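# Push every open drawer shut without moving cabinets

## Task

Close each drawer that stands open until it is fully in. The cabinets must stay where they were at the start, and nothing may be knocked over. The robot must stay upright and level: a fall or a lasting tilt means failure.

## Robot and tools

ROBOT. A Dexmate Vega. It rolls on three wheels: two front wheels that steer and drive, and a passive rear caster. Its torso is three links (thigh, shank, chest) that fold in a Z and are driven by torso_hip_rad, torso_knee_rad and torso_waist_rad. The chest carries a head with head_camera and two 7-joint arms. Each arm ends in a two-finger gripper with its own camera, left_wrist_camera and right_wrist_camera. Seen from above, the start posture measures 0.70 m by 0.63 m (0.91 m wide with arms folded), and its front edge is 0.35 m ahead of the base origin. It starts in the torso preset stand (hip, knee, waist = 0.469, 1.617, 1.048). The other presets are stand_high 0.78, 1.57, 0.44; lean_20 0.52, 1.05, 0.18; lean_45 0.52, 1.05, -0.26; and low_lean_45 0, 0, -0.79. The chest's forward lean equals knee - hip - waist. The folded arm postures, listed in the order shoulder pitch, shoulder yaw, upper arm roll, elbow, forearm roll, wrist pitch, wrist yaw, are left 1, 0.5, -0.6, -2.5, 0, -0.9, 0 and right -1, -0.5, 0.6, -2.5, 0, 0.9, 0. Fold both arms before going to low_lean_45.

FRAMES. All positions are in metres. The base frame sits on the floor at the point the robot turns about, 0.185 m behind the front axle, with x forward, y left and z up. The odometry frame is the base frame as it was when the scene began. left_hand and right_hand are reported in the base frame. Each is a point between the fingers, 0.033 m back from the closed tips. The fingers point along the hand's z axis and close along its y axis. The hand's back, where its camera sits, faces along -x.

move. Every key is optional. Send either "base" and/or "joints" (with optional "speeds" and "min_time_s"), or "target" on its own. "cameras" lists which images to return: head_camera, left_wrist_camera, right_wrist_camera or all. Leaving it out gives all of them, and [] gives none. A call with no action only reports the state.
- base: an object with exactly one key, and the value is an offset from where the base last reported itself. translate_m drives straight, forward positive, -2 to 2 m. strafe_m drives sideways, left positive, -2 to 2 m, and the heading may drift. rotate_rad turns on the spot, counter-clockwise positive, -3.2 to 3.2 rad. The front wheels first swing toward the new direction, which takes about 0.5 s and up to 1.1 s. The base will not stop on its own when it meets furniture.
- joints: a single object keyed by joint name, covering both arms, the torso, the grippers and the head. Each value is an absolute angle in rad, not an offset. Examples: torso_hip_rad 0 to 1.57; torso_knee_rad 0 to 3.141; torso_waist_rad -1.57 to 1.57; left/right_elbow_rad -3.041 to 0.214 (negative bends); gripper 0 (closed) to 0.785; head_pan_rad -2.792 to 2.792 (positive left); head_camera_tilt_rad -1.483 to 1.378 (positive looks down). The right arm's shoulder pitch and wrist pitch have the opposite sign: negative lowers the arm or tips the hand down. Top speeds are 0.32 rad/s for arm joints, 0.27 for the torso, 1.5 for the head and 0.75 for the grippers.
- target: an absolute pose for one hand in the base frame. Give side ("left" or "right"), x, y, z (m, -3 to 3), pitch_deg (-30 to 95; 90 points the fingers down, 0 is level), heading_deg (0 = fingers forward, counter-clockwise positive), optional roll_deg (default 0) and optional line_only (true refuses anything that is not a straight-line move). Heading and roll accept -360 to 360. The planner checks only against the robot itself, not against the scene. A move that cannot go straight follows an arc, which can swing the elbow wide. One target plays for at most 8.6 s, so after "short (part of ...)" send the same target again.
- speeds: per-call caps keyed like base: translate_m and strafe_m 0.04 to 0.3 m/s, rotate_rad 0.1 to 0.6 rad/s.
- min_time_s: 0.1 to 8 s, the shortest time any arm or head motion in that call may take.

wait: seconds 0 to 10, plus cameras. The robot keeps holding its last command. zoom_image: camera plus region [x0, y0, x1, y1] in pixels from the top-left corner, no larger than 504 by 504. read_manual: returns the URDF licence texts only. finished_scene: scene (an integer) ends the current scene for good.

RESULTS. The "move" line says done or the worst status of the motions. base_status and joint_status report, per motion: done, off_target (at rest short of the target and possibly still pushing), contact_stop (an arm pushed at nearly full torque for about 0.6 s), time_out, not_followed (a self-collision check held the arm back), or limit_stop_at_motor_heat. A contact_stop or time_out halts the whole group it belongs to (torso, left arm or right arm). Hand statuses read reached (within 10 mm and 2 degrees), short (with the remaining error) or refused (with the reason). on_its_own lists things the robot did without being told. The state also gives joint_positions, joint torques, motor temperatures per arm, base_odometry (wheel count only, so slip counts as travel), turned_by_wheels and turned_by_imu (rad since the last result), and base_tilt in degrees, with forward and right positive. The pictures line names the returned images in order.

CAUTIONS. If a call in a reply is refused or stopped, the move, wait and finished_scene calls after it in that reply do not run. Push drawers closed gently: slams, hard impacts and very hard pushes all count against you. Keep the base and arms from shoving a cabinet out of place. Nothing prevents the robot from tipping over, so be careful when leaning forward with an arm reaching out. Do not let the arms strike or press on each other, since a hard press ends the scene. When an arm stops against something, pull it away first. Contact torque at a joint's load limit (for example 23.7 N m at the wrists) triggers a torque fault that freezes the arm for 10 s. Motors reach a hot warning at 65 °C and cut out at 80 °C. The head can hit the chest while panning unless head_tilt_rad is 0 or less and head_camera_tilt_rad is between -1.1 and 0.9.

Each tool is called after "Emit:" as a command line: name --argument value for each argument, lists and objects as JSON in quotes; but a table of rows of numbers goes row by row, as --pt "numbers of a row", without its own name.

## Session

Emit:
move --joints '{"torso_hip_rad":0.2,"torso_knee_rad":0.5,"torso_waist_rad":-0.4,"left_shoulder_pitch_rad":1.1,"left_elbow_rad":-2.3,"left_wrist_pitch_rad":0,"right_shoulder_pitch_rad":-1.1,"right_elbow_rad":-2.3,"right_wrist_pitch_rad":0,"head_tilt_rad":-0.7,"head_camera_tilt_rad":0.3}' --cameras '["head_camera"]'

Emit:
move --joints '{"head_pan_rad":1.4}' --cameras '["head_camera"]'

Emit:
move --joints '{"head_pan_rad":2.75}' --cameras '["head_camera"]'

Emit:
move --joints '{"head_pan_rad":-1.4}' --cameras '["head_camera"]'

Scene clock: 6.63 s.
Joint torques (N m): left_arm=[-10.4 -1.3 -0.63 -13.54 -0.45 -1.75 0.29] | right_arm=[15.47 0.76 -0.67 -12.95 -0.05 2.02 0.25]
Motor temperatures (°C): left_arm=[27 30 30 30 34 38 35] | right_arm=[29 28 29 31 34 35 35]
move: done
base_odometry: x=+0.000 y=+0.000 heading=+0.000
turned_by_wheels: +0.000
turned_by_imu: +0.001
base_tilt: forward=+0.7 right=-0.1
base_status: not commanded
joint_positions: torso_hip_rad=+0.200 torso_knee_rad=+0.500 torso_waist_rad=-0.400 left_shoulder_pitch_rad=+1.101 left_shoulder_yaw_rad=+0.001 left_upper_arm_roll_rad=-0.010 left_elbow_rad=-2.299 left_forearm_roll_rad=+0.015 left_wrist_pitch_rad=+0.000 left_wrist_yaw_rad=-0.016 left_gripper_rad=+0.005 right_shoulder_pitch_rad=-1.101 right_shoulder_yaw_rad=+0.007 right_upper_arm_roll_rad=+0.010 right_elbow_rad=-2.299 right_forearm_roll_rad=+0.008 right_wrist_pitch_rad=+0.000 right_wrist_yaw_rad=-0.008 right_gripper_rad=+0.005 head_pan_rad=+0.000 head_tilt_rad=-0.700 head_camera_tilt_rad=+0.300
joint_status: all done
chest: x=+0.0184 y=+0.0000 z=+1.0543 quat_wxyz=(+0.939, +0.000, +0.343, +0.000) (m; base frame)
left_hand: x=+0.6242 y=+0.2298 z=+1.0208 quat_wxyz=(+0.859, +0.010, +0.511, +0.007) pitch_deg=-28.5 heading_deg=-0.6 roll_deg=+1.6 back=up (m; base frame)
right_hand: x=+0.6241 y=-0.2389 z=+1.0208 quat_wxyz=(+0.859, +0.010, +0.511, -0.002) pitch_deg=-28.5 heading_deg=-1.3 roll_deg=+1.0 back=up (m; base frame)
pictures: head_camera
Images, in order (width x height): head_camera 896x560.

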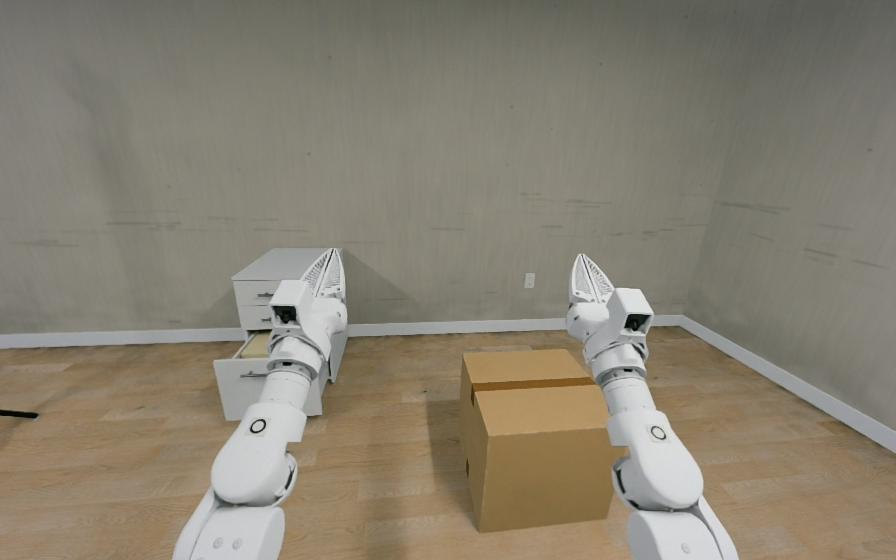

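Scene clock: 8.23 s.
Joint torques (N m): left_arm=[-11.96 -1.24 0.6 -14.82 -0.17 -2.44 0.32] | right_arm=[14.43 0.45 -0.72 -12.43 -0.09 1.63 0.16]
Motor temperatures (°C): left_arm=[27 30 30 30 34 38 35] | right_arm=[29 28 29 31 34 35 35]
move: done
base_odometry: x=+0.000 y=+0.000 heading=+0.000
turned_by_wheels: +0.000
turned_by_imu: +0.000
base_tilt: forward=+0.6 right=-0.1
base_status: not commanded
joint_positions: torso_hip_rad=+0.200 torso_knee_rad=+0.500 torso_waist_rad=-0.400 left_shoulder_pitch_rad=+1.100 left_shoulder_yaw_rad=+0.001 left_upper_arm_roll_rad=-0.010 left_elbow_rad=-2.300 left_forearm_roll_rad=+0.015 left_wrist_pitch_rad=+0.000 left_wrist_yaw_rad=-0.016 left_gripper_rad=+0.005 right_shoulder_pitch_rad=-1.101 right_shoulder_yaw_rad=+0.007 right_upper_arm_roll_rad=+0.010 right_elbow_rad=-2.300 right_forearm_roll_rad=+0.008 right_wrist_pitch_rad=+0.000 right_wrist_yaw_rad=-0.008 right_gripper_rad=+0.005 head_pan_rad=+1.400 head_tilt_rad=-0.700 head_camera_tilt_rad=+0.300
joint_status: all done
chest: x=+0.0184 y=+0.0000 z=+1.0543 quat_wxyz=(+0.939, +0.000, +0.343, +0.000) (m; base frame)
left_hand: x=+0.6240 y=+0.2298 z=+1.0217 quat_wxyz=(+0.860, +0.010, +0.511, +0.008) pitch_deg=-28.6 heading_deg=-0.6 roll_deg=+1.6 back=up (m; base frame)
right_hand: x=+0.6240 y=-0.2389 z=+1.0215 quat_wxyz=(+0.860, +0.010, +0.511, -0.002) pitch_deg=-28.6 heading_deg=-1.3 roll_deg=+1.0 back=up (m; base frame)
pictures: head_camera
Images, in order (width x height): head_camera 896x560.

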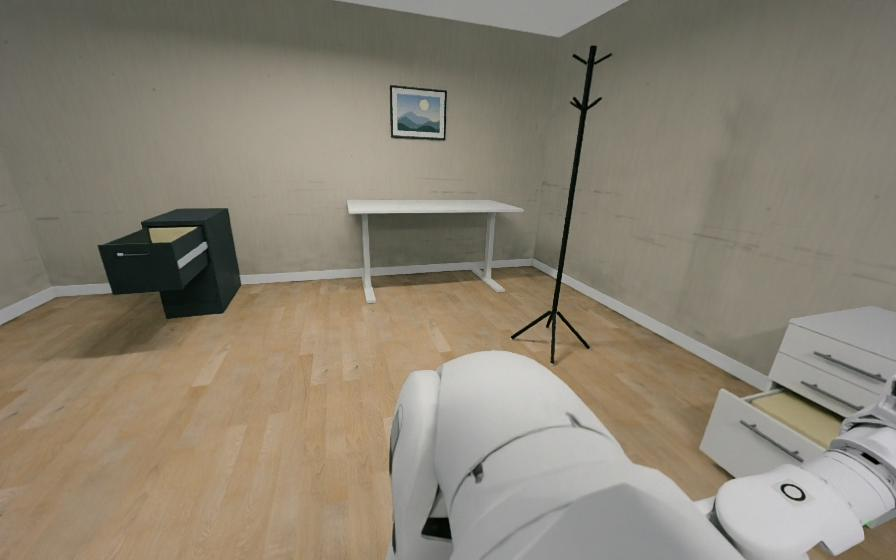

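Scene clock: 9.80 s.
Joint torques (N m): left_arm=[-10.39 0.75 -1.53 -15.52 0.97 -1.47 0.02] | right_arm=[15.14 0.4 -0.57 -12.74 -0.04 1.91 0.21]
Motor temperatures (°C): left_arm=[27 30 30 31 34 38 35] | right_arm=[29 28 29 31 34 35 35]
move: done
base_odometry: x=+0.000 y=+0.000 heading=+0.000
turned_by_wheels: +0.000
turned_by_imu: +0.000
base_tilt: forward=+0.6 right=-0.1
base_status: not commanded
joint_positions: torso_hip_rad=+0.200 torso_knee_rad=+0.500 torso_waist_rad=-0.400 left_shoulder_pitch_rad=+1.100 left_shoulder_yaw_rad=+0.001 left_upper_arm_roll_rad=-0.010 left_elbow_rad=-2.300 left_forearm_roll_rad=+0.015 left_wrist_pitch_rad=+0.000 left_wrist_yaw_rad=-0.016 left_gripper_rad=+0.005 right_shoulder_pitch_rad=-1.100 right_shoulder_yaw_rad=+0.007 right_upper_arm_roll_rad=+0.010 right_elbow_rad=-2.300 right_forearm_roll_rad=+0.008 right_wrist_pitch_rad=+0.000 right_wrist_yaw_rad=-0.008 right_gripper_rad=+0.005 head_pan_rad=+2.750 head_tilt_rad=-0.700 head_camera_tilt_rad=+0.300
joint_status: all done
chest: x=+0.0184 y=+0.0000 z=+1.0543 quat_wxyz=(+0.939, +0.000, +0.343, +0.000) (m; base frame)
left_hand: x=+0.6240 y=+0.2298 z=+1.0217 quat_wxyz=(+0.860, +0.009, +0.511, +0.008) pitch_deg=-28.6 heading_deg=-0.6 roll_deg=+1.6 back=up (m; base frame)
right_hand: x=+0.6240 y=-0.2389 z=+1.0216 quat_wxyz=(+0.860, +0.010, +0.511, -0.002) pitch_deg=-28.6 heading_deg=-1.3 roll_deg=+1.0 back=up (m; base frame)
pictures: head_camera
Images, in order (width x height): head_camera 896x560.

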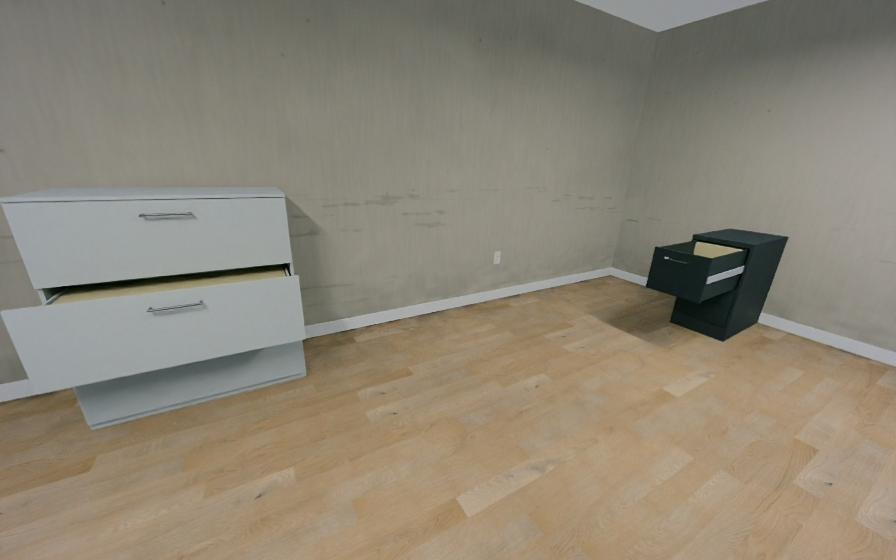

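Scene clock: 13.23 s.
Joint torques (N m): left_arm=[-9.12 -0.08 2.11 -15.36 0.55 -2.35 0.08] | right_arm=[14.19 0.35 -0.61 -12.8 -0.02 2.52 0.22]
Motor temperatures (°C): left_arm=[27 30 30 31 34 38 35] | right_arm=[29 28 29 32 34 35 35]
move: done
base_odometry: x=+0.000 y=+0.000 heading=+0.000
turned_by_wheels: +0.000
turned_by_imu: +0.001
base_tilt: forward=+0.7 right=-0.1
base_status: not commanded
joint_positions: torso_hip_rad=+0.200 torso_knee_rad=+0.500 torso_waist_rad=-0.400 left_shoulder_pitch_rad=+1.100 left_shoulder_yaw_rad=+0.001 left_upper_arm_roll_rad=-0.010 left_elbow_rad=-2.300 left_forearm_roll_rad=+0.015 left_wrist_pitch_rad=+0.000 left_wrist_yaw_rad=-0.016 left_gripper_rad=+0.005 right_shoulder_pitch_rad=-1.100 right_shoulder_yaw_rad=+0.007 right_upper_arm_roll_rad=+0.010 right_elbow_rad=-2.300 right_forearm_roll_rad=+0.008 right_wrist_pitch_rad=+0.000 right_wrist_yaw_rad=-0.008 right_gripper_rad=+0.005 head_pan_rad=-1.400 head_tilt_rad=-0.700 head_camera_tilt_rad=+0.300
joint_status: all done
chest: x=+0.0184 y=+0.0000 z=+1.0543 quat_wxyz=(+0.939, +0.000, +0.343, +0.000) (m; base frame)
left_hand: x=+0.6240 y=+0.2298 z=+1.0217 quat_wxyz=(+0.860, +0.010, +0.511, +0.008) pitch_deg=-28.6 heading_deg=-0.6 roll_deg=+1.6 back=up (m; base frame)
right_hand: x=+0.6240 y=-0.2389 z=+1.0216 quat_wxyz=(+0.860, +0.010, +0.511, -0.002) pitch_deg=-28.6 heading_deg=-1.3 roll_deg=+1.0 back=up (m; base frame)
pictures: head_camera
Images, in order (width x height): head_camera 896x560.

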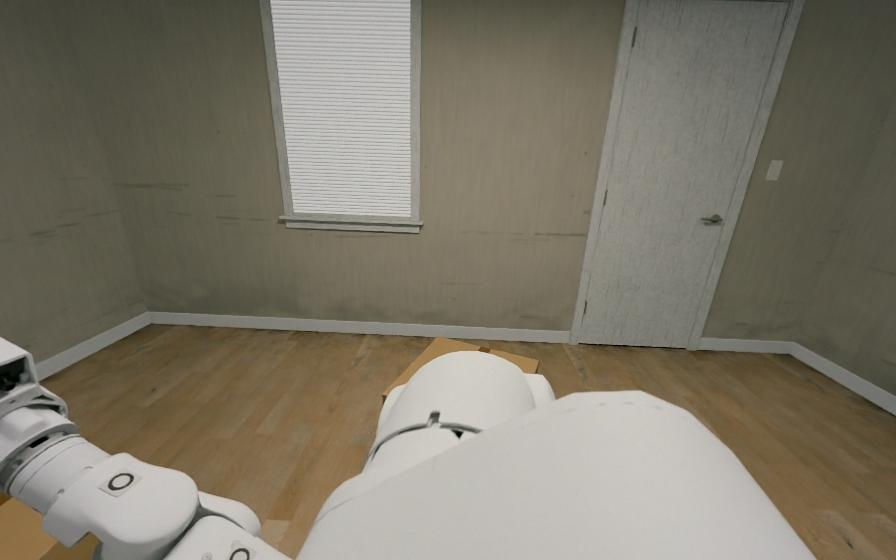

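Emit:
move --base '{"rotate_rad":0.066}' --joints '{"head_pan_rad":0}' --cameras '[]'

Emit:
move --base '{"strafe_m":0.55}' --cameras '[]'

Emit:
move --target '{"side":"left","x":0.6,"y":0.12,"z":0.28,"pitch_deg":50,"heading_deg":0}' --cameras '["head_camera","left_wrist_camera"]'

Scene clock: 63.50 s.
Joint torques (N m): left_arm=[-9 -2.97 -0.63 -15.87 -0.01 -1.54 0.28] | right_arm=[14.27 0.56 -0.72 -12.51 -0.02 1.82 0.05]
Motor temperatures (°C): left_arm=[28 30 30 32 34 38 35] | right_arm=[30 28 29 33 34 35 35]
move: done
base_odometry: x=+0.000 y=+0.000 heading=+0.066
turned_by_wheels: +0.066
turned_by_imu: +0.065
base_tilt: forward=+0.7 right=-0.1
base_status: done
joint_positions: torso_hip_rad=+0.200 torso_knee_rad=+0.500 torso_waist_rad=-0.400 left_shoulder_pitch_rad=+1.100 left_shoulder_yaw_rad=+0.001 left_upper_arm_roll_rad=-0.010 left_elbow_rad=-2.300 left_forearm_roll_rad=+0.015 left_wrist_pitch_rad=+0.000 left_wrist_yaw_rad=-0.016 left_gripper_rad=+0.005 right_shoulder_pitch_rad=-1.100 right_shoulder_yaw_rad=+0.007 right_upper_arm_roll_rad=+0.010 right_elbow_rad=-2.300 right_forearm_roll_rad=+0.008 right_wrist_pitch_rad=+0.000 right_wrist_yaw_rad=-0.008 right_gripper_rad=+0.005 head_pan_rad=+0.000 head_tilt_rad=-0.700 head_camera_tilt_rad=+0.300
joint_status: all done
chest: x=+0.0184 y=+0.0000 z=+1.0543 quat_wxyz=(+0.939, +0.000, +0.343, +0.000) (m; base frame)
left_hand: x=+0.6240 y=+0.2298 z=+1.0218 quat_wxyz=(+0.860, +0.009, +0.511, +0.008) pitch_deg=-28.6 heading_deg=-0.6 roll_deg=+1.6 back=up (m; base frame)
right_hand: x=+0.6240 y=-0.2389 z=+1.0216 quat_wxyz=(+0.860, +0.010, +0.511, -0.002) pitch_deg=-28.6 heading_deg=-1.3 roll_deg=+1.0 back=up (m; base frame)
pictures: none
No camera images: "cameras" was empty.

Scene clock: 67.40 s.
Joint torques (N m): left_arm=[-10.57 -2.48 -0.8 -16.01 0.16 -2.4 0.09] | right_arm=[14.68 0.48 -0.67 -13.02 -0.02 1.91 0.1]
Motor temperatures (°C): left_arm=[28 30 30 32 34 38 35] | right_arm=[30 28 29 33 34 35 35]
move: done
base_odometry: x=-0.040 y=+0.547 heading=+0.074
turned_by_wheels: +0.008
turned_by_imu: +0.003
base_tilt: forward=+0.6 right=-0.1
base_status: done
joint_positions: torso_hip_rad=+0.200 torso_knee_rad=+0.500 torso_waist_rad=-0.400 left_shoulder_pitch_rad=+1.100 left_shoulder_yaw_rad=+0.001 left_upper_arm_roll_rad=-0.010 left_elbow_rad=-2.300 left_forearm_roll_rad=+0.015 left_wrist_pitch_rad=+0.000 left_wrist_yaw_rad=-0.016 left_gripper_rad=+0.005 right_shoulder_pitch_rad=-1.100 right_shoulder_yaw_rad=+0.007 right_upper_arm_roll_rad=+0.010 right_elbow_rad=-2.300 right_forearm_roll_rad=+0.008 right_wrist_pitch_rad=+0.000 right_wrist_yaw_rad=-0.008 right_gripper_rad=+0.005 head_pan_rad=+0.000 head_tilt_rad=-0.700 head_camera_tilt_rad=+0.300
joint_status: not commanded
chest: x=+0.0184 y=+0.0000 z=+1.0543 quat_wxyz=(+0.939, +0.000, +0.343, +0.000) (m; base frame)
left_hand: x=+0.6240 y=+0.2298 z=+1.0217 quat_wxyz=(+0.860, +0.009, +0.511, +0.008) pitch_deg=-28.6 heading_deg=-0.6 roll_deg=+1.6 back=up (m; base frame)
right_hand: x=+0.6240 y=-0.2389 z=+1.0216 quat_wxyz=(+0.860, +0.010, +0.511, -0.002) pitch_deg=-28.6 heading_deg=-1.3 roll_deg=+1.0 back=up (m; base frame)
pictures: none
No camera images: "cameras" was empty.

Scene clock: 73.53 s.
Joint torques (N m): left_arm=[-12.46 -4.95 2.72 -10.9 0.29 -0.51 0.57] | right_arm=[14.52 1.31 -0.5 -12.73 -0.02 1.63 0.23]
Motor temperatures (°C): left_arm=[28 30 30 32 34 38 35] | right_arm=[31 28 29 33 34 35 35]
move: done
base_odometry: x=-0.040 y=+0.547 heading=+0.074
turned_by_wheels: +0.000
turned_by_imu: +0.001
base_tilt: forward=+0.6 right=-0.1
base_status: not commanded
joint_positions: torso_hip_rad=+0.200 torso_knee_rad=+0.500 torso_waist_rad=-0.400 left_shoulder_pitch_rad=+0.738 left_shoulder_yaw_rad=-0.084 left_upper_arm_roll_rad=+0.213 left_elbow_rad=-0.963 left_forearm_roll_rad=-0.147 left_wrist_pitch_rad=+0.384 left_wrist_yaw_rad=+0.240 left_gripper_rad=+0.005 right_shoulder_pitch_rad=-1.100 right_shoulder_yaw_rad=+0.007 right_upper_arm_roll_rad=+0.010 right_elbow_rad=-2.300 right_forearm_roll_rad=+0.008 right_wrist_pitch_rad=+0.000 right_wrist_yaw_rad=-0.008 right_gripper_rad=+0.005 head_pan_rad=+0.000 head_tilt_rad=-0.700 head_camera_tilt_rad=+0.300
joint_status: not commanded
chest: x=+0.0184 y=+0.0000 z=+1.0543 quat_wxyz=(+0.939, +0.000, +0.343, +0.000) (m; base frame)
left_hand: x=+0.6018 y=+0.1202 z=+0.2821 quat_wxyz=(+0.345, -0.001, +0.939, -0.001) pitch_deg=+49.7 heading_deg=-0.1 roll_deg=-0.1 back=up (m; base frame)
left_hand_status: reached (checked arc [a long move], planned for 4.5 s): 3 mm and 0.3 deg off.
right_hand: x=+0.6240 y=-0.2389 z=+1.0216 quat_wxyz=(+0.860, +0.010, +0.511, -0.002) pitch_deg=-28.6 heading_deg=-1.3 roll_deg=+1.0 back=up (m; base frame)
pictures: head_camera, left_wrist_camera
Images, in order (width x height): head_camera 896x560, left_wrist_camera 672x420.

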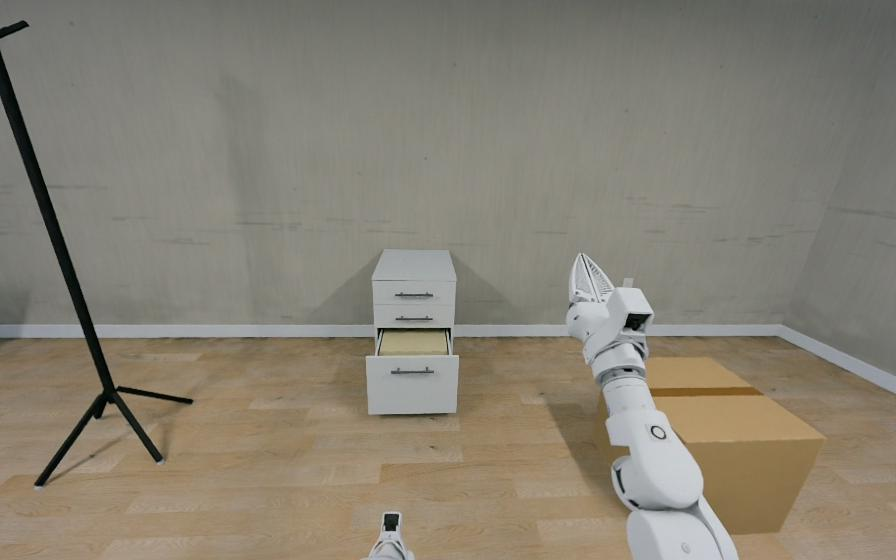

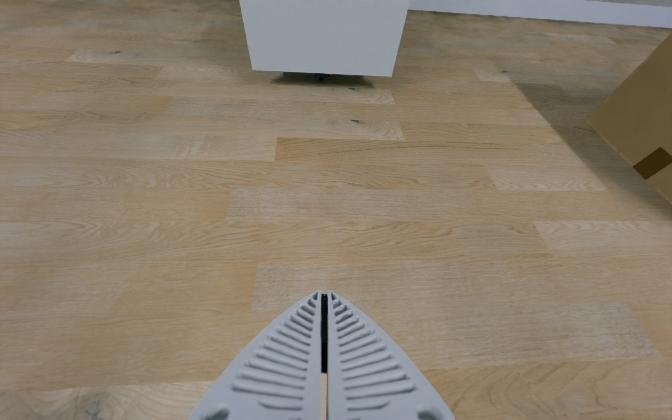

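Emit:
move --base '{"translate_m":0.6}' --cameras '[]'

Emit:
move --base '{"translate_m":0.28}' --speeds '{"translate_m":0.12}' --cameras '["head_camera","left_wrist_camera"]'

Scene clock: 84.67 s.
Joint torques (N m): left_arm=[-14.79 -4.82 4.47 -9.27 0.02 -2.55 0.35] | right_arm=[13.63 0.99 -0.46 -12.84 -0.06 2.26 0.24]
Motor temperatures (°C): left_arm=[28 30 30 32 34 38 35] | right_arm=[31 28 29 33 34 35 35]
move: done
base_odometry: x=+0.558 y=+0.593 heading=+0.073
turned_by_wheels: -0.001
turned_by_imu: +0.000
base_tilt: forward=+0.7 right=+0.0
base_status: done
joint_positions: torso_hip_rad=+0.200 torso_knee_rad=+0.500 torso_waist_rad=-0.400 left_shoulder_pitch_rad=+0.737 left_shoulder_yaw_rad=-0.084 left_upper_arm_roll_rad=+0.214 left_elbow_rad=-0.957 left_forearm_roll_rad=-0.147 left_wrist_pitch_rad=+0.386 left_wrist_yaw_rad=+0.241 left_gripper_rad=+0.005 right_shoulder_pitch_rad=-1.100 right_shoulder_yaw_rad=+0.007 right_upper_arm_roll_rad=+0.010 right_elbow_rad=-2.300 right_forearm_roll_rad=+0.008 right_wrist_pitch_rad=+0.000 right_wrist_yaw_rad=-0.008 right_gripper_rad=+0.005 head_pan_rad=+0.000 head_tilt_rad=-0.700 head_camera_tilt_rad=+0.300
joint_status: not commanded
chest: x=+0.0184 y=+0.0000 z=+1.0543 quat_wxyz=(+0.939, +0.000, +0.343, +0.000) (m; base frame)
left_hand: x=+0.5997 y=+0.1202 z=+0.2797 quat_wxyz=(+0.342, +0.000, +0.940, +0.000) pitch_deg=+50.0 heading_deg=+0.0 roll_deg=+0.0 back=up (m; base frame)
right_hand: x=+0.6240 y=-0.2389 z=+1.0216 quat_wxyz=(+0.860, +0.010, +0.511, -0.002) pitch_deg=-28.6 heading_deg=-1.3 roll_deg=+1.0 back=up (m; base frame)
pictures: none
No camera images: "cameras" was empty.

Scene clock: 87.93 s.
Joint torques (N m): left_arm=[-13.87 -2.73 4.68 -14.4 0.15 -2.08 -0.52] | right_arm=[14.25 1.47 -0.84 -12.76 -0.08 2.21 0.15]
Motor temperatures (°C): left_arm=[28 30 30 32 34 38 35] | right_arm=[31 28 29 33 34 35 35]
move: done
base_odometry: x=+0.837 y=+0.614 heading=+0.073
turned_by_wheels: +0.000
turned_by_imu: +0.000
base_tilt: forward=+0.7 right=+0.0
base_status: done
joint_positions: torso_hip_rad=+0.200 torso_knee_rad=+0.500 torso_waist_rad=-0.400 left_shoulder_pitch_rad=+0.737 left_shoulder_yaw_rad=-0.084 left_upper_arm_roll_rad=+0.214 left_elbow_rad=-0.957 left_forearm_roll_rad=-0.147 left_wrist_pitch_rad=+0.386 left_wrist_yaw_rad=+0.242 left_gripper_rad=+0.005 right_shoulder_pitch_rad=-1.100 right_shoulder_yaw_rad=+0.007 right_upper_arm_roll_rad=+0.010 right_elbow_rad=-2.300 right_forearm_roll_rad=+0.008 right_wrist_pitch_rad=+0.000 right_wrist_yaw_rad=-0.008 right_gripper_rad=+0.005 head_pan_rad=+0.000 head_tilt_rad=-0.700 head_camera_tilt_rad=+0.300
joint_status: not commanded
chest: x=+0.0185 y=+0.0000 z=+1.0542 quat_wxyz=(+0.939, +0.000, +0.343, +0.000) (m; base frame)
left_hand: x=+0.5996 y=+0.1201 z=+0.2796 quat_wxyz=(+0.342, +0.000, +0.940, +0.000) pitch_deg=+50.0 heading_deg=+0.0 roll_deg=+0.0 back=up (m; base frame)
right_hand: x=+0.6240 y=-0.2389 z=+1.0215 quat_wxyz=(+0.860, +0.010, +0.511, -0.002) pitch_deg=-28.6 heading_deg=-1.3 roll_deg=+1.0 back=up (m; base frame)
pictures: head_camera, left_wrist_camera
Images, in order (width x height): head_camera 896x560, left_wrist_camera 672x420.

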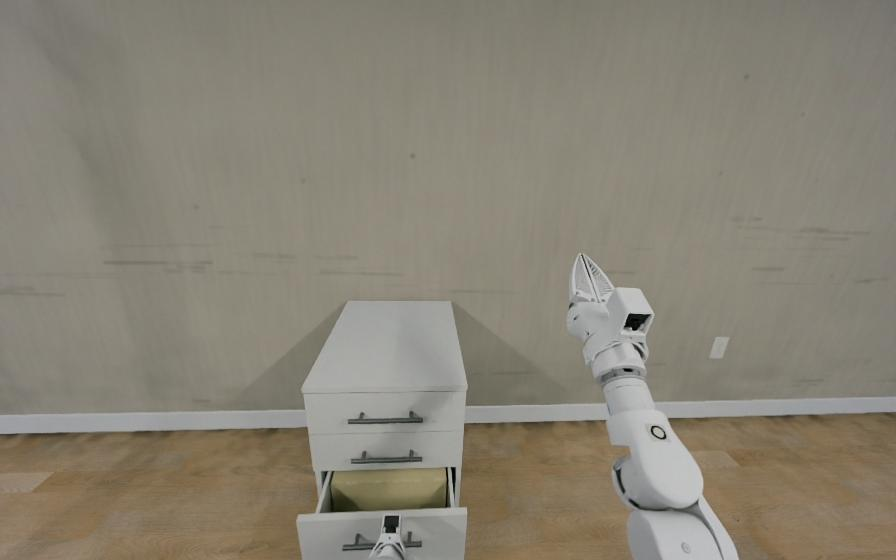

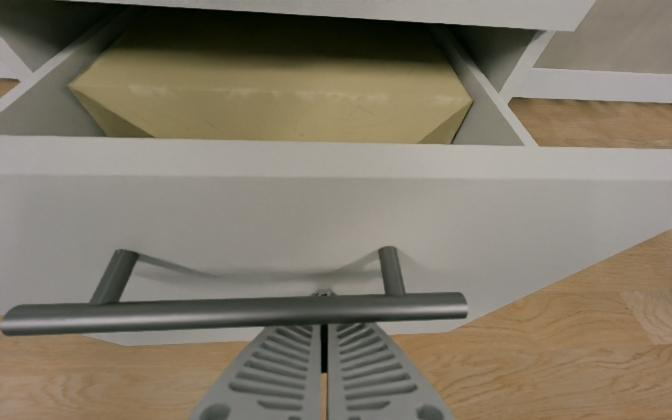

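Emit:
move --base '{"translate_m":0.11}' --speeds '{"translate_m":0.1}' --cameras '["head_camera","left_wrist_camera"]'

Scene clock: 94.17 s.
Joint torques (N m): left_arm=[-14.45 -0.92 2.97 -12.58 -0.14 -2.74 -0.54] | right_arm=[14.25 0.22 -0.57 -12.62 -0.07 2.12 0.22]
Motor temperatures (°C): left_arm=[28 30 30 32 34 38 35] | right_arm=[31 28 29 33 34 35 35]
move: done
base_odometry: x=+0.947 y=+0.623 heading=+0.072
turned_by_wheels: +0.000
turned_by_imu: +0.000
base_tilt: forward=+0.6 right=+0.0
base_status: done
joint_positions: torso_hip_rad=+0.200 torso_knee_rad=+0.500 torso_waist_rad=-0.400 left_shoulder_pitch_rad=+0.737 left_shoulder_yaw_rad=-0.084 left_upper_arm_roll_rad=+0.214 left_elbow_rad=-0.957 left_forearm_roll_rad=-0.147 left_wrist_pitch_rad=+0.386 left_wrist_yaw_rad=+0.242 left_gripper_rad=+0.005 right_shoulder_pitch_rad=-1.100 right_shoulder_yaw_rad=+0.007 right_upper_arm_roll_rad=+0.010 right_elbow_rad=-2.300 right_forearm_roll_rad=+0.008 right_wrist_pitch_rad=+0.000 right_wrist_yaw_rad=-0.008 right_gripper_rad=+0.005 head_pan_rad=+0.000 head_tilt_rad=-0.700 head_camera_tilt_rad=+0.300
joint_status: not commanded
chest: x=+0.0185 y=+0.0000 z=+1.0542 quat_wxyz=(+0.939, +0.000, +0.343, +0.000) (m; base frame)
left_hand: x=+0.5996 y=+0.1201 z=+0.2796 quat_wxyz=(+0.342, +0.000, +0.940, +0.000) pitch_deg=+50.0 heading_deg=+0.0 roll_deg=+0.0 back=up (m; base frame)
right_hand: x=+0.6240 y=-0.2389 z=+1.0215 quat_wxyz=(+0.860, +0.010, +0.511, -0.002) pitch_deg=-28.6 heading_deg=-1.3 roll_deg=+1.0 back=up (m; base frame)
pictures: head_camera, left_wrist_camera
Images, in order (width x height): head_camera 896x560, left_wrist_camera 672x420.

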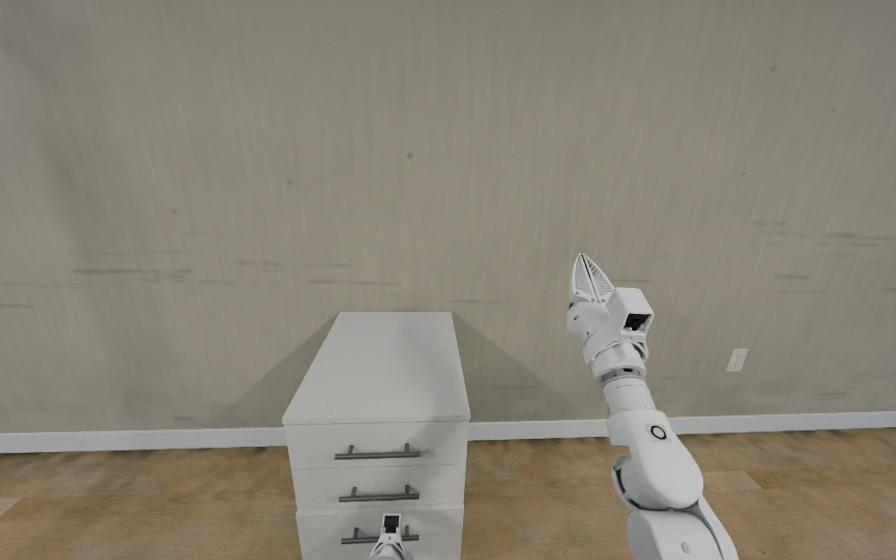

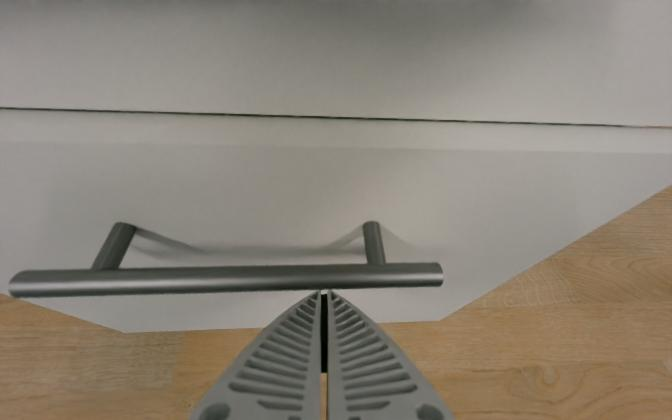

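Emit:
move --base '{"translate_m":0.035}' --speeds '{"translate_m":0.08}' --cameras '["left_wrist_camera"]'

Scene clock: 98.87 s.
Joint torques (N m): left_arm=[-14.23 -4.36 2.44 -14.14 0.18 -2.76 -0.88] | right_arm=[13.84 0.86 -0.53 -11.57 0 2.32 0.24]
Motor temperatures (°C): left_arm=[28 30 30 32 34 38 35] | right_arm=[31 28 29 33 34 35 35]
move: done
base_odometry: x=+0.982 y=+0.625 heading=+0.072
turned_by_wheels: +0.000
turned_by_imu: +0.000
base_tilt: forward=+0.6 right=+0.0
base_status: done
joint_positions: torso_hip_rad=+0.200 torso_knee_rad=+0.500 torso_waist_rad=-0.400 left_shoulder_pitch_rad=+0.737 left_shoulder_yaw_rad=-0.084 left_upper_arm_roll_rad=+0.214 left_elbow_rad=-0.957 left_forearm_roll_rad=-0.147 left_wrist_pitch_rad=+0.386 left_wrist_yaw_rad=+0.242 left_gripper_rad=+0.005 right_shoulder_pitch_rad=-1.100 right_shoulder_yaw_rad=+0.007 right_upper_arm_roll_rad=+0.010 right_elbow_rad=-2.300 right_forearm_roll_rad=+0.008 right_wrist_pitch_rad=+0.000 right_wrist_yaw_rad=-0.008 right_gripper_rad=+0.005 head_pan_rad=+0.000 head_tilt_rad=-0.700 head_camera_tilt_rad=+0.300
joint_status: not commanded
chest: x=+0.0185 y=+0.0000 z=+1.0542 quat_wxyz=(+0.939, +0.000, +0.343, +0.000) (m; base frame)
left_hand: x=+0.5995 y=+0.1201 z=+0.2795 quat_wxyz=(+0.341, +0.000, +0.940, +0.000) pitch_deg=+50.1 heading_deg=+0.0 roll_deg=+0.0 back=up (m; base frame)
right_hand: x=+0.6240 y=-0.2389 z=+1.0215 quat_wxyz=(+0.860, +0.010, +0.511, -0.002) pitch_deg=-28.6 heading_deg=-1.3 roll_deg=+1.0 back=up (m; base frame)
pictures: left_wrist_camera
Images, in order (width x height): left_wrist_camera 672x420.

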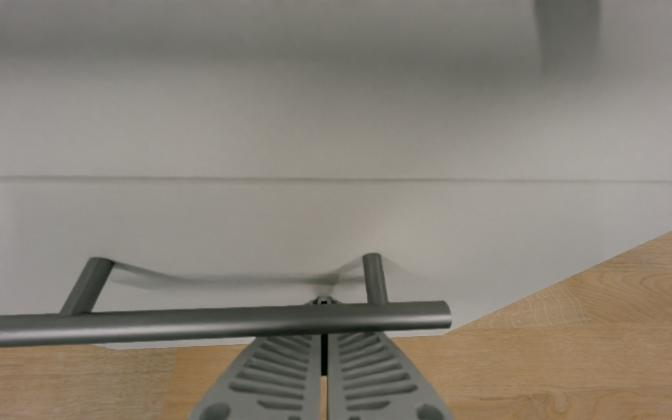

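Emit:
move --base '{"translate_m":0.01}' --speeds '{"translate_m":0.05}' --cameras '["left_wrist_camera"]'

Emit:
move --base '{"translate_m":-0.3}' --cameras '[]'

Emit:
move --base '{"rotate_rad":0.7}' --cameras '[]'

Emit:
move --base '{"translate_m":-1.53}' --cameras '[]'

Emit:
move --base '{"rotate_rad":2.5}' --cameras '[]'

Emit:
move --target '{"side":"left","x":0.7,"y":0.18,"z":0.57,"pitch_deg":20,"heading_deg":0}' --cameras '[]'

Emit:
move --target '{"side":"right","x":0.7,"y":-0.18,"z":0.57,"pitch_deg":20,"heading_deg":0}' --cameras '["head_camera","right_wrist_camera"]'

Scene clock: 111.43 s.
Joint torques (N m): left_arm=[-30.48 -1.09 0.67 -24.26 0.08 -6.37 -0.06] | right_arm=[14.32 0.44 -1 -12.15 -0.02 2.78 0.18]
Motor temperatures (°C): left_arm=[29 30 30 32 34 39 35] | right_arm=[31 28 29 33 34 35 35]
move: done
base_odometry: x=+0.992 y=+0.626 heading=+0.072
turned_by_wheels: +0.000
turned_by_imu: +0.000
base_tilt: forward=+0.7 right=-0.1
base_status: done
joint_positions: torso_hip_rad=+0.200 torso_knee_rad=+0.500 torso_waist_rad=-0.400 left_shoulder_pitch_rad=+0.737 left_shoulder_yaw_rad=-0.084 left_upper_arm_roll_rad=+0.214 left_elbow_rad=-0.956 left_forearm_roll_rad=-0.148 left_wrist_pitch_rad=+0.387 left_wrist_yaw_rad=+0.242 left_gripper_rad=+0.005 right_shoulder_pitch_rad=-1.100 right_shoulder_yaw_rad=+0.007 right_upper_arm_roll_rad=+0.010 right_elbow_rad=-2.300 right_forearm_roll_rad=+0.008 right_wrist_pitch_rad=+0.000 right_wrist_yaw_rad=-0.008 right_gripper_rad=+0.005 head_pan_rad=+0.000 head_tilt_rad=-0.700 head_camera_tilt_rad=+0.300
joint_status: not commanded
chest: x=+0.0186 y=+0.0000 z=+1.0542 quat_wxyz=(+0.939, +0.000, +0.343, +0.000) (m; base frame)
left_hand: x=+0.5981 y=+0.1201 z=+0.2782 quat_wxyz=(+0.340, +0.000, +0.940, +0.000) pitch_deg=+50.2 heading_deg=+0.0 roll_deg=+0.0 back=up (m; base frame)
right_hand: x=+0.6241 y=-0.2389 z=+1.0213 quat_wxyz=(+0.860, +0.010, +0.511, -0.002) pitch_deg=-28.6 heading_deg=-1.3 roll_deg=+1.0 back=up (m; base frame)
pictures: left_wrist_camera
Images, in order (width x height): left_wrist_camera 672x420.

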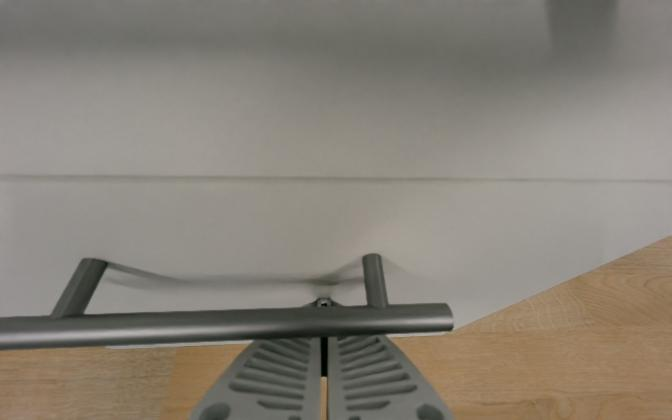

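Scene clock: 114.00 s.
Joint torques (N m): left_arm=[-14.63 -2.12 1.47 -12.79 0.15 -1.35 0] | right_arm=[13.55 1.32 -0.72 -12 -0.06 2.37 0]
Motor temperatures (°C): left_arm=[29 30 30 32 34 39 35] | right_arm=[31 28 29 33 34 35 35]
move: done
base_odometry: x=+0.693 y=+0.604 heading=+0.071
turned_by_wheels: -0.001
turned_by_imu: -0.001
base_tilt: forward=+0.7 right=+0.0
base_status: done
joint_positions: torso_hip_rad=+0.200 torso_knee_rad=+0.500 torso_waist_rad=-0.400 left_shoulder_pitch_rad=+0.737 left_shoulder_yaw_rad=-0.084 left_upper_arm_roll_rad=+0.214 left_elbow_rad=-0.957 left_forearm_roll_rad=-0.147 left_wrist_pitch_rad=+0.386 left_wrist_yaw_rad=+0.242 left_gripper_rad=+0.005 right_shoulder_pitch_rad=-1.100 right_shoulder_yaw_rad=+0.007 right_upper_arm_roll_rad=+0.010 right_elbow_rad=-2.300 right_forearm_roll_rad=+0.008 right_wrist_pitch_rad=+0.000 right_wrist_yaw_rad=-0.008 right_gripper_rad=+0.005 head_pan_rad=+0.000 head_tilt_rad=-0.700 head_camera_tilt_rad=+0.300
joint_status: not commanded
chest: x=+0.0185 y=+0.0000 z=+1.0542 quat_wxyz=(+0.939, +0.000, +0.343, +0.000) (m; base frame)
left_hand: x=+0.5996 y=+0.1200 z=+0.2796 quat_wxyz=(+0.342, +0.000, +0.940, +0.000) pitch_deg=+50.0 heading_deg=+0.0 roll_deg=+0.0 back=up (m; base frame)
right_hand: x=+0.6240 y=-0.2389 z=+1.0215 quat_wxyz=(+0.860, +0.010, +0.511, -0.002) pitch_deg=-28.6 heading_deg=-1.3 roll_deg=+1.0 back=up (m; base frame)
pictures: none
No camera images: "cameras" was empty.

Scene clock: 116.80 s.
Joint torques (N m): left_arm=[-12.54 -6.88 0.94 -11.78 -0.2 -1.1 0.09] | right_arm=[14.51 -0.01 -0.66 -11.37 -0.05 1.63 0.08]
Motor temperatures (°C): left_arm=[29 30 30 32 34 39 35] | right_arm=[31 28 29 33 34 35 35]
move: done
base_odometry: x=+0.693 y=+0.603 heading=+0.772
turned_by_wheels: +0.701
turned_by_imu: +0.685
base_tilt: forward=+0.6 right=+0.0
base_status: done
joint_positions: torso_hip_rad=+0.200 torso_knee_rad=+0.500 torso_waist_rad=-0.400 left_shoulder_pitch_rad=+0.737 left_shoulder_yaw_rad=-0.084 left_upper_arm_roll_rad=+0.214 left_elbow_rad=-0.957 left_forearm_roll_rad=-0.147 left_wrist_pitch_rad=+0.386 left_wrist_yaw_rad=+0.242 left_gripper_rad=+0.005 right_shoulder_pitch_rad=-1.100 right_shoulder_yaw_rad=+0.007 right_upper_arm_roll_rad=+0.010 right_elbow_rad=-2.300 right_forearm_roll_rad=+0.008 right_wrist_pitch_rad=+0.000 right_wrist_yaw_rad=-0.008 right_gripper_rad=+0.005 head_pan_rad=+0.000 head_tilt_rad=-0.700 head_camera_tilt_rad=+0.300
joint_status: not commanded
chest: x=+0.0185 y=+0.0000 z=+1.0542 quat_wxyz=(+0.939, +0.000, +0.343, +0.000) (m; base frame)
left_hand: x=+0.5996 y=+0.1200 z=+0.2796 quat_wxyz=(+0.342, +0.000, +0.940, +0.000) pitch_deg=+50.0 heading_deg=+0.0 roll_deg=+0.0 back=up (m; base frame)
right_hand: x=+0.6240 y=-0.2389 z=+1.0215 quat_wxyz=(+0.860, +0.010, +0.511, -0.002) pitch_deg=-28.6 heading_deg=-1.3 roll_deg=+1.0 back=up (m; base frame)
pictures: none
No camera images: "cameras" was empty.

Scene clock: 123.73 s.
Joint torques (N m): left_arm=[-15.04 -3.86 1.84 -12.65 -0.1 -1.64 -0.07] | right_arm=[14.32 1.11 -0.66 -12.08 -0.03 2.58 0.24]
Motor temperatures (°C): left_arm=[29 30 30 32 34 39 35] | right_arm=[31 28 29 33 34 35 35]
move: done
base_odometry: x=-0.400 y=-0.468 heading=+0.772
turned_by_wheels: +0.001
turned_by_imu: +0.003
base_tilt: forward=+0.7 right=+0.0
base_status: done
joint_positions: torso_hip_rad=+0.200 torso_knee_rad=+0.500 torso_waist_rad=-0.400 left_shoulder_pitch_rad=+0.737 left_shoulder_yaw_rad=-0.084 left_upper_arm_roll_rad=+0.214 left_elbow_rad=-0.957 left_forearm_roll_rad=-0.147 left_wrist_pitch_rad=+0.386 left_wrist_yaw_rad=+0.242 left_gripper_rad=+0.005 right_shoulder_pitch_rad=-1.100 right_shoulder_yaw_rad=+0.007 right_upper_arm_roll_rad=+0.010 right_elbow_rad=-2.300 right_forearm_roll_rad=+0.008 right_wrist_pitch_rad=+0.000 right_wrist_yaw_rad=-0.008 right_gripper_rad=+0.005 head_pan_rad=+0.000 head_tilt_rad=-0.700 head_camera_tilt_rad=+0.300
joint_status: not commanded
chest: x=+0.0185 y=+0.0000 z=+1.0542 quat_wxyz=(+0.939, +0.000, +0.343, +0.000) (m; base frame)
left_hand: x=+0.5996 y=+0.1200 z=+0.2796 quat_wxyz=(+0.342, +0.000, +0.940, +0.000) pitch_deg=+50.0 heading_deg=+0.0 roll_deg=+0.0 back=up (m; base frame)
right_hand: x=+0.6240 y=-0.2389 z=+1.0215 quat_wxyz=(+0.860, +0.010, +0.511, -0.002) pitch_deg=-28.6 heading_deg=-1.3 roll_deg=+1.0 back=up (m; base frame)
pictures: none
No camera images: "cameras" was empty.

Scene clock: 129.53 s.
Joint torques (N m): left_arm=[-14.17 -4.37 1.87 -11.1 0.32 -1.02 -1.09] | right_arm=[13.7 -0.74 -0.54 -12.55 -0.04 1.58 0]
Motor temperatures (°C): left_arm=[29 30 30 32 34 39 35] | right_arm=[31 28 29 33 34 35 35]
move: done
base_odometry: x=-0.398 y=-0.468 heading=-3.007
turned_by_wheels: +2.504
turned_by_imu: +2.457
base_tilt: forward=+0.7 right=+0.0
base_status: done
joint_positions: torso_hip_rad=+0.200 torso_knee_rad=+0.500 torso_waist_rad=-0.400 left_shoulder_pitch_rad=+0.737 left_shoulder_yaw_rad=-0.084 left_upper_arm_roll_rad=+0.214 left_elbow_rad=-0.957 left_forearm_roll_rad=-0.147 left_wrist_pitch_rad=+0.386 left_wrist_yaw_rad=+0.242 left_gripper_rad=+0.005 right_shoulder_pitch_rad=-1.100 right_shoulder_yaw_rad=+0.007 right_upper_arm_roll_rad=+0.010 right_elbow_rad=-2.300 right_forearm_roll_rad=+0.008 right_wrist_pitch_rad=+0.000 right_wrist_yaw_rad=-0.008 right_gripper_rad=+0.005 head_pan_rad=+0.000 head_tilt_rad=-0.700 head_camera_tilt_rad=+0.300
joint_status: not commanded
chest: x=+0.0185 y=+0.0000 z=+1.0542 quat_wxyz=(+0.939, +0.000, +0.343, +0.000) (m; base frame)
left_hand: x=+0.5996 y=+0.1200 z=+0.2796 quat_wxyz=(+0.342, +0.000, +0.940, +0.000) pitch_deg=+50.0 heading_deg=+0.0 roll_deg=+0.0 back=up (m; base frame)
right_hand: x=+0.6240 y=-0.2389 z=+1.0215 quat_wxyz=(+0.860, +0.010, +0.511, -0.002) pitch_deg=-28.6 heading_deg=-1.3 roll_deg=+1.0 back=up (m; base frame)
pictures: none
No camera images: "cameras" was empty.

Scene clock: 133.93 s.
Joint torques (N m): left_arm=[-7.09 1.59 -0.6 -15.2 -0.03 -3.14 -0.07] | right_arm=[12.95 0.15 -0.4 -11.77 -0.12 1.9 0.14]
Motor temperatures (°C): left_arm=[28 30 30 32 34 39 35] | right_arm=[31 28 29 33 34 35 35]
move: done
base_odometry: x=-0.398 y=-0.468 heading=-3.007
turned_by_wheels: +0.000
turned_by_imu: +0.001
base_tilt: forward=+0.6 right=+0.0
base_status: not commanded
joint_positions: torso_hip_rad=+0.200 torso_knee_rad=+0.500 torso_waist_rad=-0.400 left_shoulder_pitch_rad=+0.972 left_shoulder_yaw_rad=+0.074 left_upper_arm_roll_rad=+0.173 left_elbow_rad=-1.745 left_forearm_roll_rad=-0.125 left_wrist_pitch_rad=+0.411 left_wrist_yaw_rad=+0.200 left_gripper_rad=+0.005 right_shoulder_pitch_rad=-1.100 right_shoulder_yaw_rad=+0.007 right_upper_arm_roll_rad=+0.010 right_elbow_rad=-2.300 right_forearm_roll_rad=+0.008 right_wrist_pitch_rad=+0.000 right_wrist_yaw_rad=-0.008 right_gripper_rad=+0.005 head_pan_rad=+0.000 head_tilt_rad=-0.700 head_camera_tilt_rad=+0.300
joint_status: not commanded
chest: x=+0.0185 y=+0.0000 z=+1.0542 quat_wxyz=(+0.939, +0.000, +0.343, +0.000) (m; base frame)
left_hand: x=+0.6991 y=+0.1793 z=+0.5659 quat_wxyz=(+0.571, +0.000, +0.821, +0.000) pitch_deg=+20.4 heading_deg=+0.0 roll_deg=+0.0 back=up (m; base frame)
left_hand_status: reached (straight line, planned for 2.8 s): 4 mm and 0.4 deg off.
right_hand: x=+0.6240 y=-0.2389 z=+1.0215 quat_wxyz=(+0.860, +0.010, +0.511, -0.002) pitch_deg=-28.6 heading_deg=-1.3 roll_deg=+1.0 back=up (m; base frame)
pictures: none
No camera images: "cameras" was empty.

Scene clock: 137.57 s.
Joint torques (N m): left_arm=[-8.52 -2.08 -3.44 -14.97 0.76 -3.72 -0.26] | right_arm=[18.11 0.01 -5.01 -8.85 0.11 1.87 -0.25]
Motor temperatures (°C): left_arm=[28 30 30 32 34 39 35] | right_arm=[31 28 29 33 34 35 35]
move: done
base_odometry: x=-0.398 y=-0.468 heading=-3.007
turned_by_wheels: +0.000
turned_by_imu: +0.001
base_tilt: forward=+0.7 right=+0.0
base_status: not commanded
joint_positions: torso_hip_rad=+0.200 torso_knee_rad=+0.500 torso_waist_rad=-0.400 left_shoulder_pitch_rad=+0.973 left_shoulder_yaw_rad=+0.076 left_upper_arm_roll_rad=+0.172 left_elbow_rad=-1.751 left_forearm_roll_rad=-0.125 left_wrist_pitch_rad=+0.409 left_wrist_yaw_rad=+0.199 left_gripper_rad=+0.005 right_shoulder_pitch_rad=-0.985 right_shoulder_yaw_rad=+0.003 right_upper_arm_roll_rad=-0.119 right_elbow_rad=-1.757 right_forearm_roll_rad=+0.027 right_wrist_pitch_rad=-0.411 right_wrist_yaw_rad=-0.128 right_gripper_rad=+0.005 head_pan_rad=+0.000 head_tilt_rad=-0.700 head_camera_tilt_rad=+0.300
joint_status: not commanded
chest: x=+0.0185 y=+0.0000 z=+1.0542 quat_wxyz=(+0.939, +0.000, +0.343, +0.000) (m; base frame)
left_hand: x=+0.6999 y=+0.1799 z=+0.5697 quat_wxyz=(+0.573, +0.000, +0.819, +0.000) pitch_deg=+20.0 heading_deg=+0.0 roll_deg=+0.0 back=up (m; base frame)
right_hand: x=+0.7008 y=-0.1808 z=+0.5743 quat_wxyz=(+0.577, +0.001, +0.817, +0.000) pitch_deg=+19.5 heading_deg=+0.0 roll_deg=+0.1 back=up (m; base frame)
right_hand_status: reached (checked arc [a long move], planned for 2.1 s): 4 mm and 0.5 deg off.
pictures: head_camera, right_wrist_camera
Images, in order (width x height): head_camera 896x560, right_wrist_camera 672x420.

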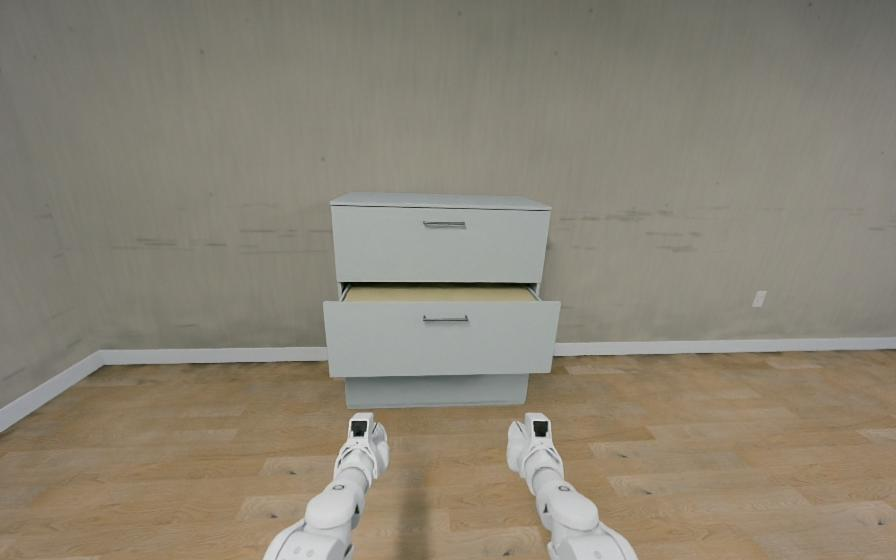

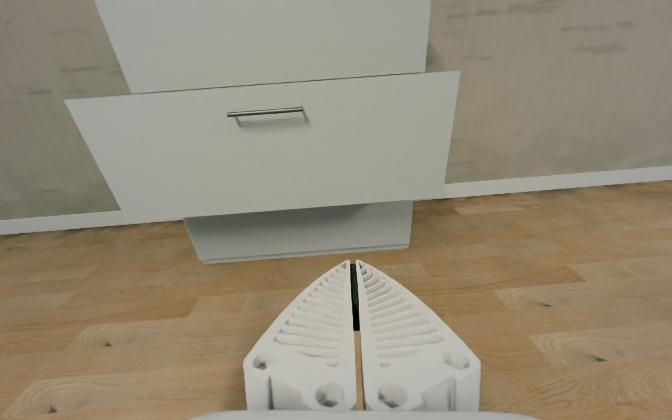

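Emit:
move --base '{"translate_m":0.42}' --cameras '[]'

Emit:
move --base '{"translate_m":0.26}' --speeds '{"translate_m":0.12}' --cameras '["head_camera","left_wrist_camera"]'

Scene clock: 162.40 s.
Joint torques (N m): left_arm=[-8.83 -1.45 -3.46 -14.98 -0.57 -0.38 0.15] | right_arm=[16.25 0.05 -4.34 -8.65 0.03 2.57 -0.19]
Motor temperatures (°C): left_arm=[28 30 30 32 34 39 35] | right_arm=[31 28 29 33 34 35 35]
move: done
base_odometry: x=-0.814 y=-0.526 heading=-3.007
turned_by_wheels: +0.000
turned_by_imu: +0.002
base_tilt: forward=+0.7 right=+0.0
base_status: done
joint_positions: torso_hip_rad=+0.200 torso_knee_rad=+0.500 torso_waist_rad=-0.400 left_shoulder_pitch_rad=+0.973 left_shoulder_yaw_rad=+0.076 left_upper_arm_roll_rad=+0.172 left_elbow_rad=-1.751 left_forearm_roll_rad=-0.125 left_wrist_pitch_rad=+0.409 left_wrist_yaw_rad=+0.199 left_gripper_rad=+0.005 right_shoulder_pitch_rad=-0.984 right_shoulder_yaw_rad=+0.003 right_upper_arm_roll_rad=-0.121 right_elbow_rad=-1.751 right_forearm_roll_rad=+0.028 right_wrist_pitch_rad=-0.415 right_wrist_yaw_rad=-0.130 right_gripper_rad=+0.005 head_pan_rad=+0.000 head_tilt_rad=-0.700 head_camera_tilt_rad=+0.300
joint_status: not commanded
chest: x=+0.0185 y=+0.0000 z=+1.0542 quat_wxyz=(+0.939, +0.000, +0.343, +0.000) (m; base frame)
left_hand: x=+0.6999 y=+0.1799 z=+0.5697 quat_wxyz=(+0.573, +0.000, +0.819, +0.000) pitch_deg=+20.0 heading_deg=+0.0 roll_deg=+0.0 back=up (m; base frame)
right_hand: x=+0.6998 y=-0.1802 z=+0.5696 quat_wxyz=(+0.573, +0.000, +0.819, +0.000) pitch_deg=+20.0 heading_deg=+0.0 roll_deg=+0.0 back=up (m; base frame)
pictures: none
No camera images: "cameras" was empty.

Scene clock: 165.50 s.
Joint torques (N m): left_arm=[-14.84 1.09 -1.61 -14.62 0.46 -3.54 -0.49] | right_arm=[16.12 0.91 -4.25 -8.77 0.14 2.66 -0.02]
Motor temperatures (°C): left_arm=[28 30 30 32 34 39 35] | right_arm=[31 28 29 32 34 35 35]
move: done
base_odometry: x=-1.072 y=-0.562 heading=-3.006
turned_by_wheels: +0.000
turned_by_imu: +0.001
base_tilt: forward=+0.6 right=+0.0
base_status: done
joint_positions: torso_hip_rad=+0.200 torso_knee_rad=+0.500 torso_waist_rad=-0.400 left_shoulder_pitch_rad=+0.973 left_shoulder_yaw_rad=+0.076 left_upper_arm_roll_rad=+0.172 left_elbow_rad=-1.751 left_forearm_roll_rad=-0.125 left_wrist_pitch_rad=+0.409 left_wrist_yaw_rad=+0.199 left_gripper_rad=+0.005 right_shoulder_pitch_rad=-0.984 right_shoulder_yaw_rad=+0.003 right_upper_arm_roll_rad=-0.121 right_elbow_rad=-1.751 right_forearm_roll_rad=+0.028 right_wrist_pitch_rad=-0.415 right_wrist_yaw_rad=-0.130 right_gripper_rad=+0.005 head_pan_rad=+0.000 head_tilt_rad=-0.700 head_camera_tilt_rad=+0.300
joint_status: not commanded
chest: x=+0.0184 y=+0.0000 z=+1.0542 quat_wxyz=(+0.939, +0.000, +0.343, +0.000) (m; base frame)
left_hand: x=+0.6998 y=+0.1799 z=+0.5696 quat_wxyz=(+0.573, +0.000, +0.819, +0.000) pitch_deg=+20.0 heading_deg=+0.0 roll_deg=+0.0 back=up (m; base frame)
right_hand: x=+0.6998 y=-0.1802 z=+0.5697 quat_wxyz=(+0.573, +0.000, +0.819, +0.000) pitch_deg=+20.0 heading_deg=+0.0 roll_deg=+0.0 back=up (m; base frame)
pictures: head_camera, left_wrist_camera
Images, in order (width x height): head_camera 896x560, left_wrist_camera 672x420.

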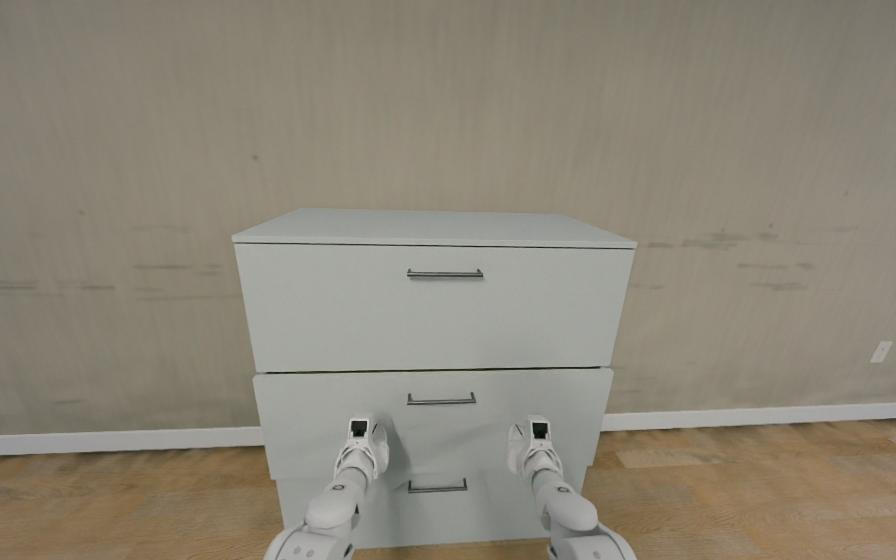

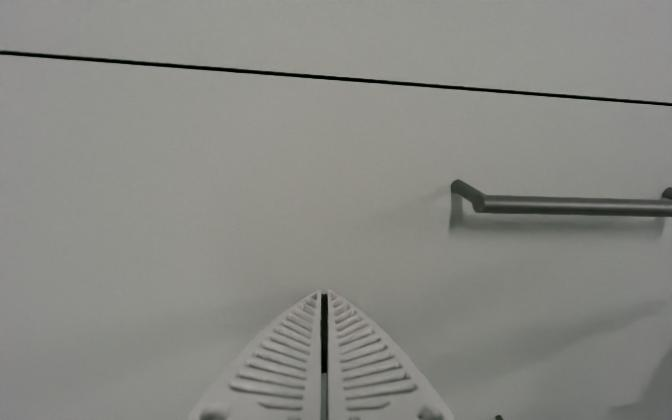

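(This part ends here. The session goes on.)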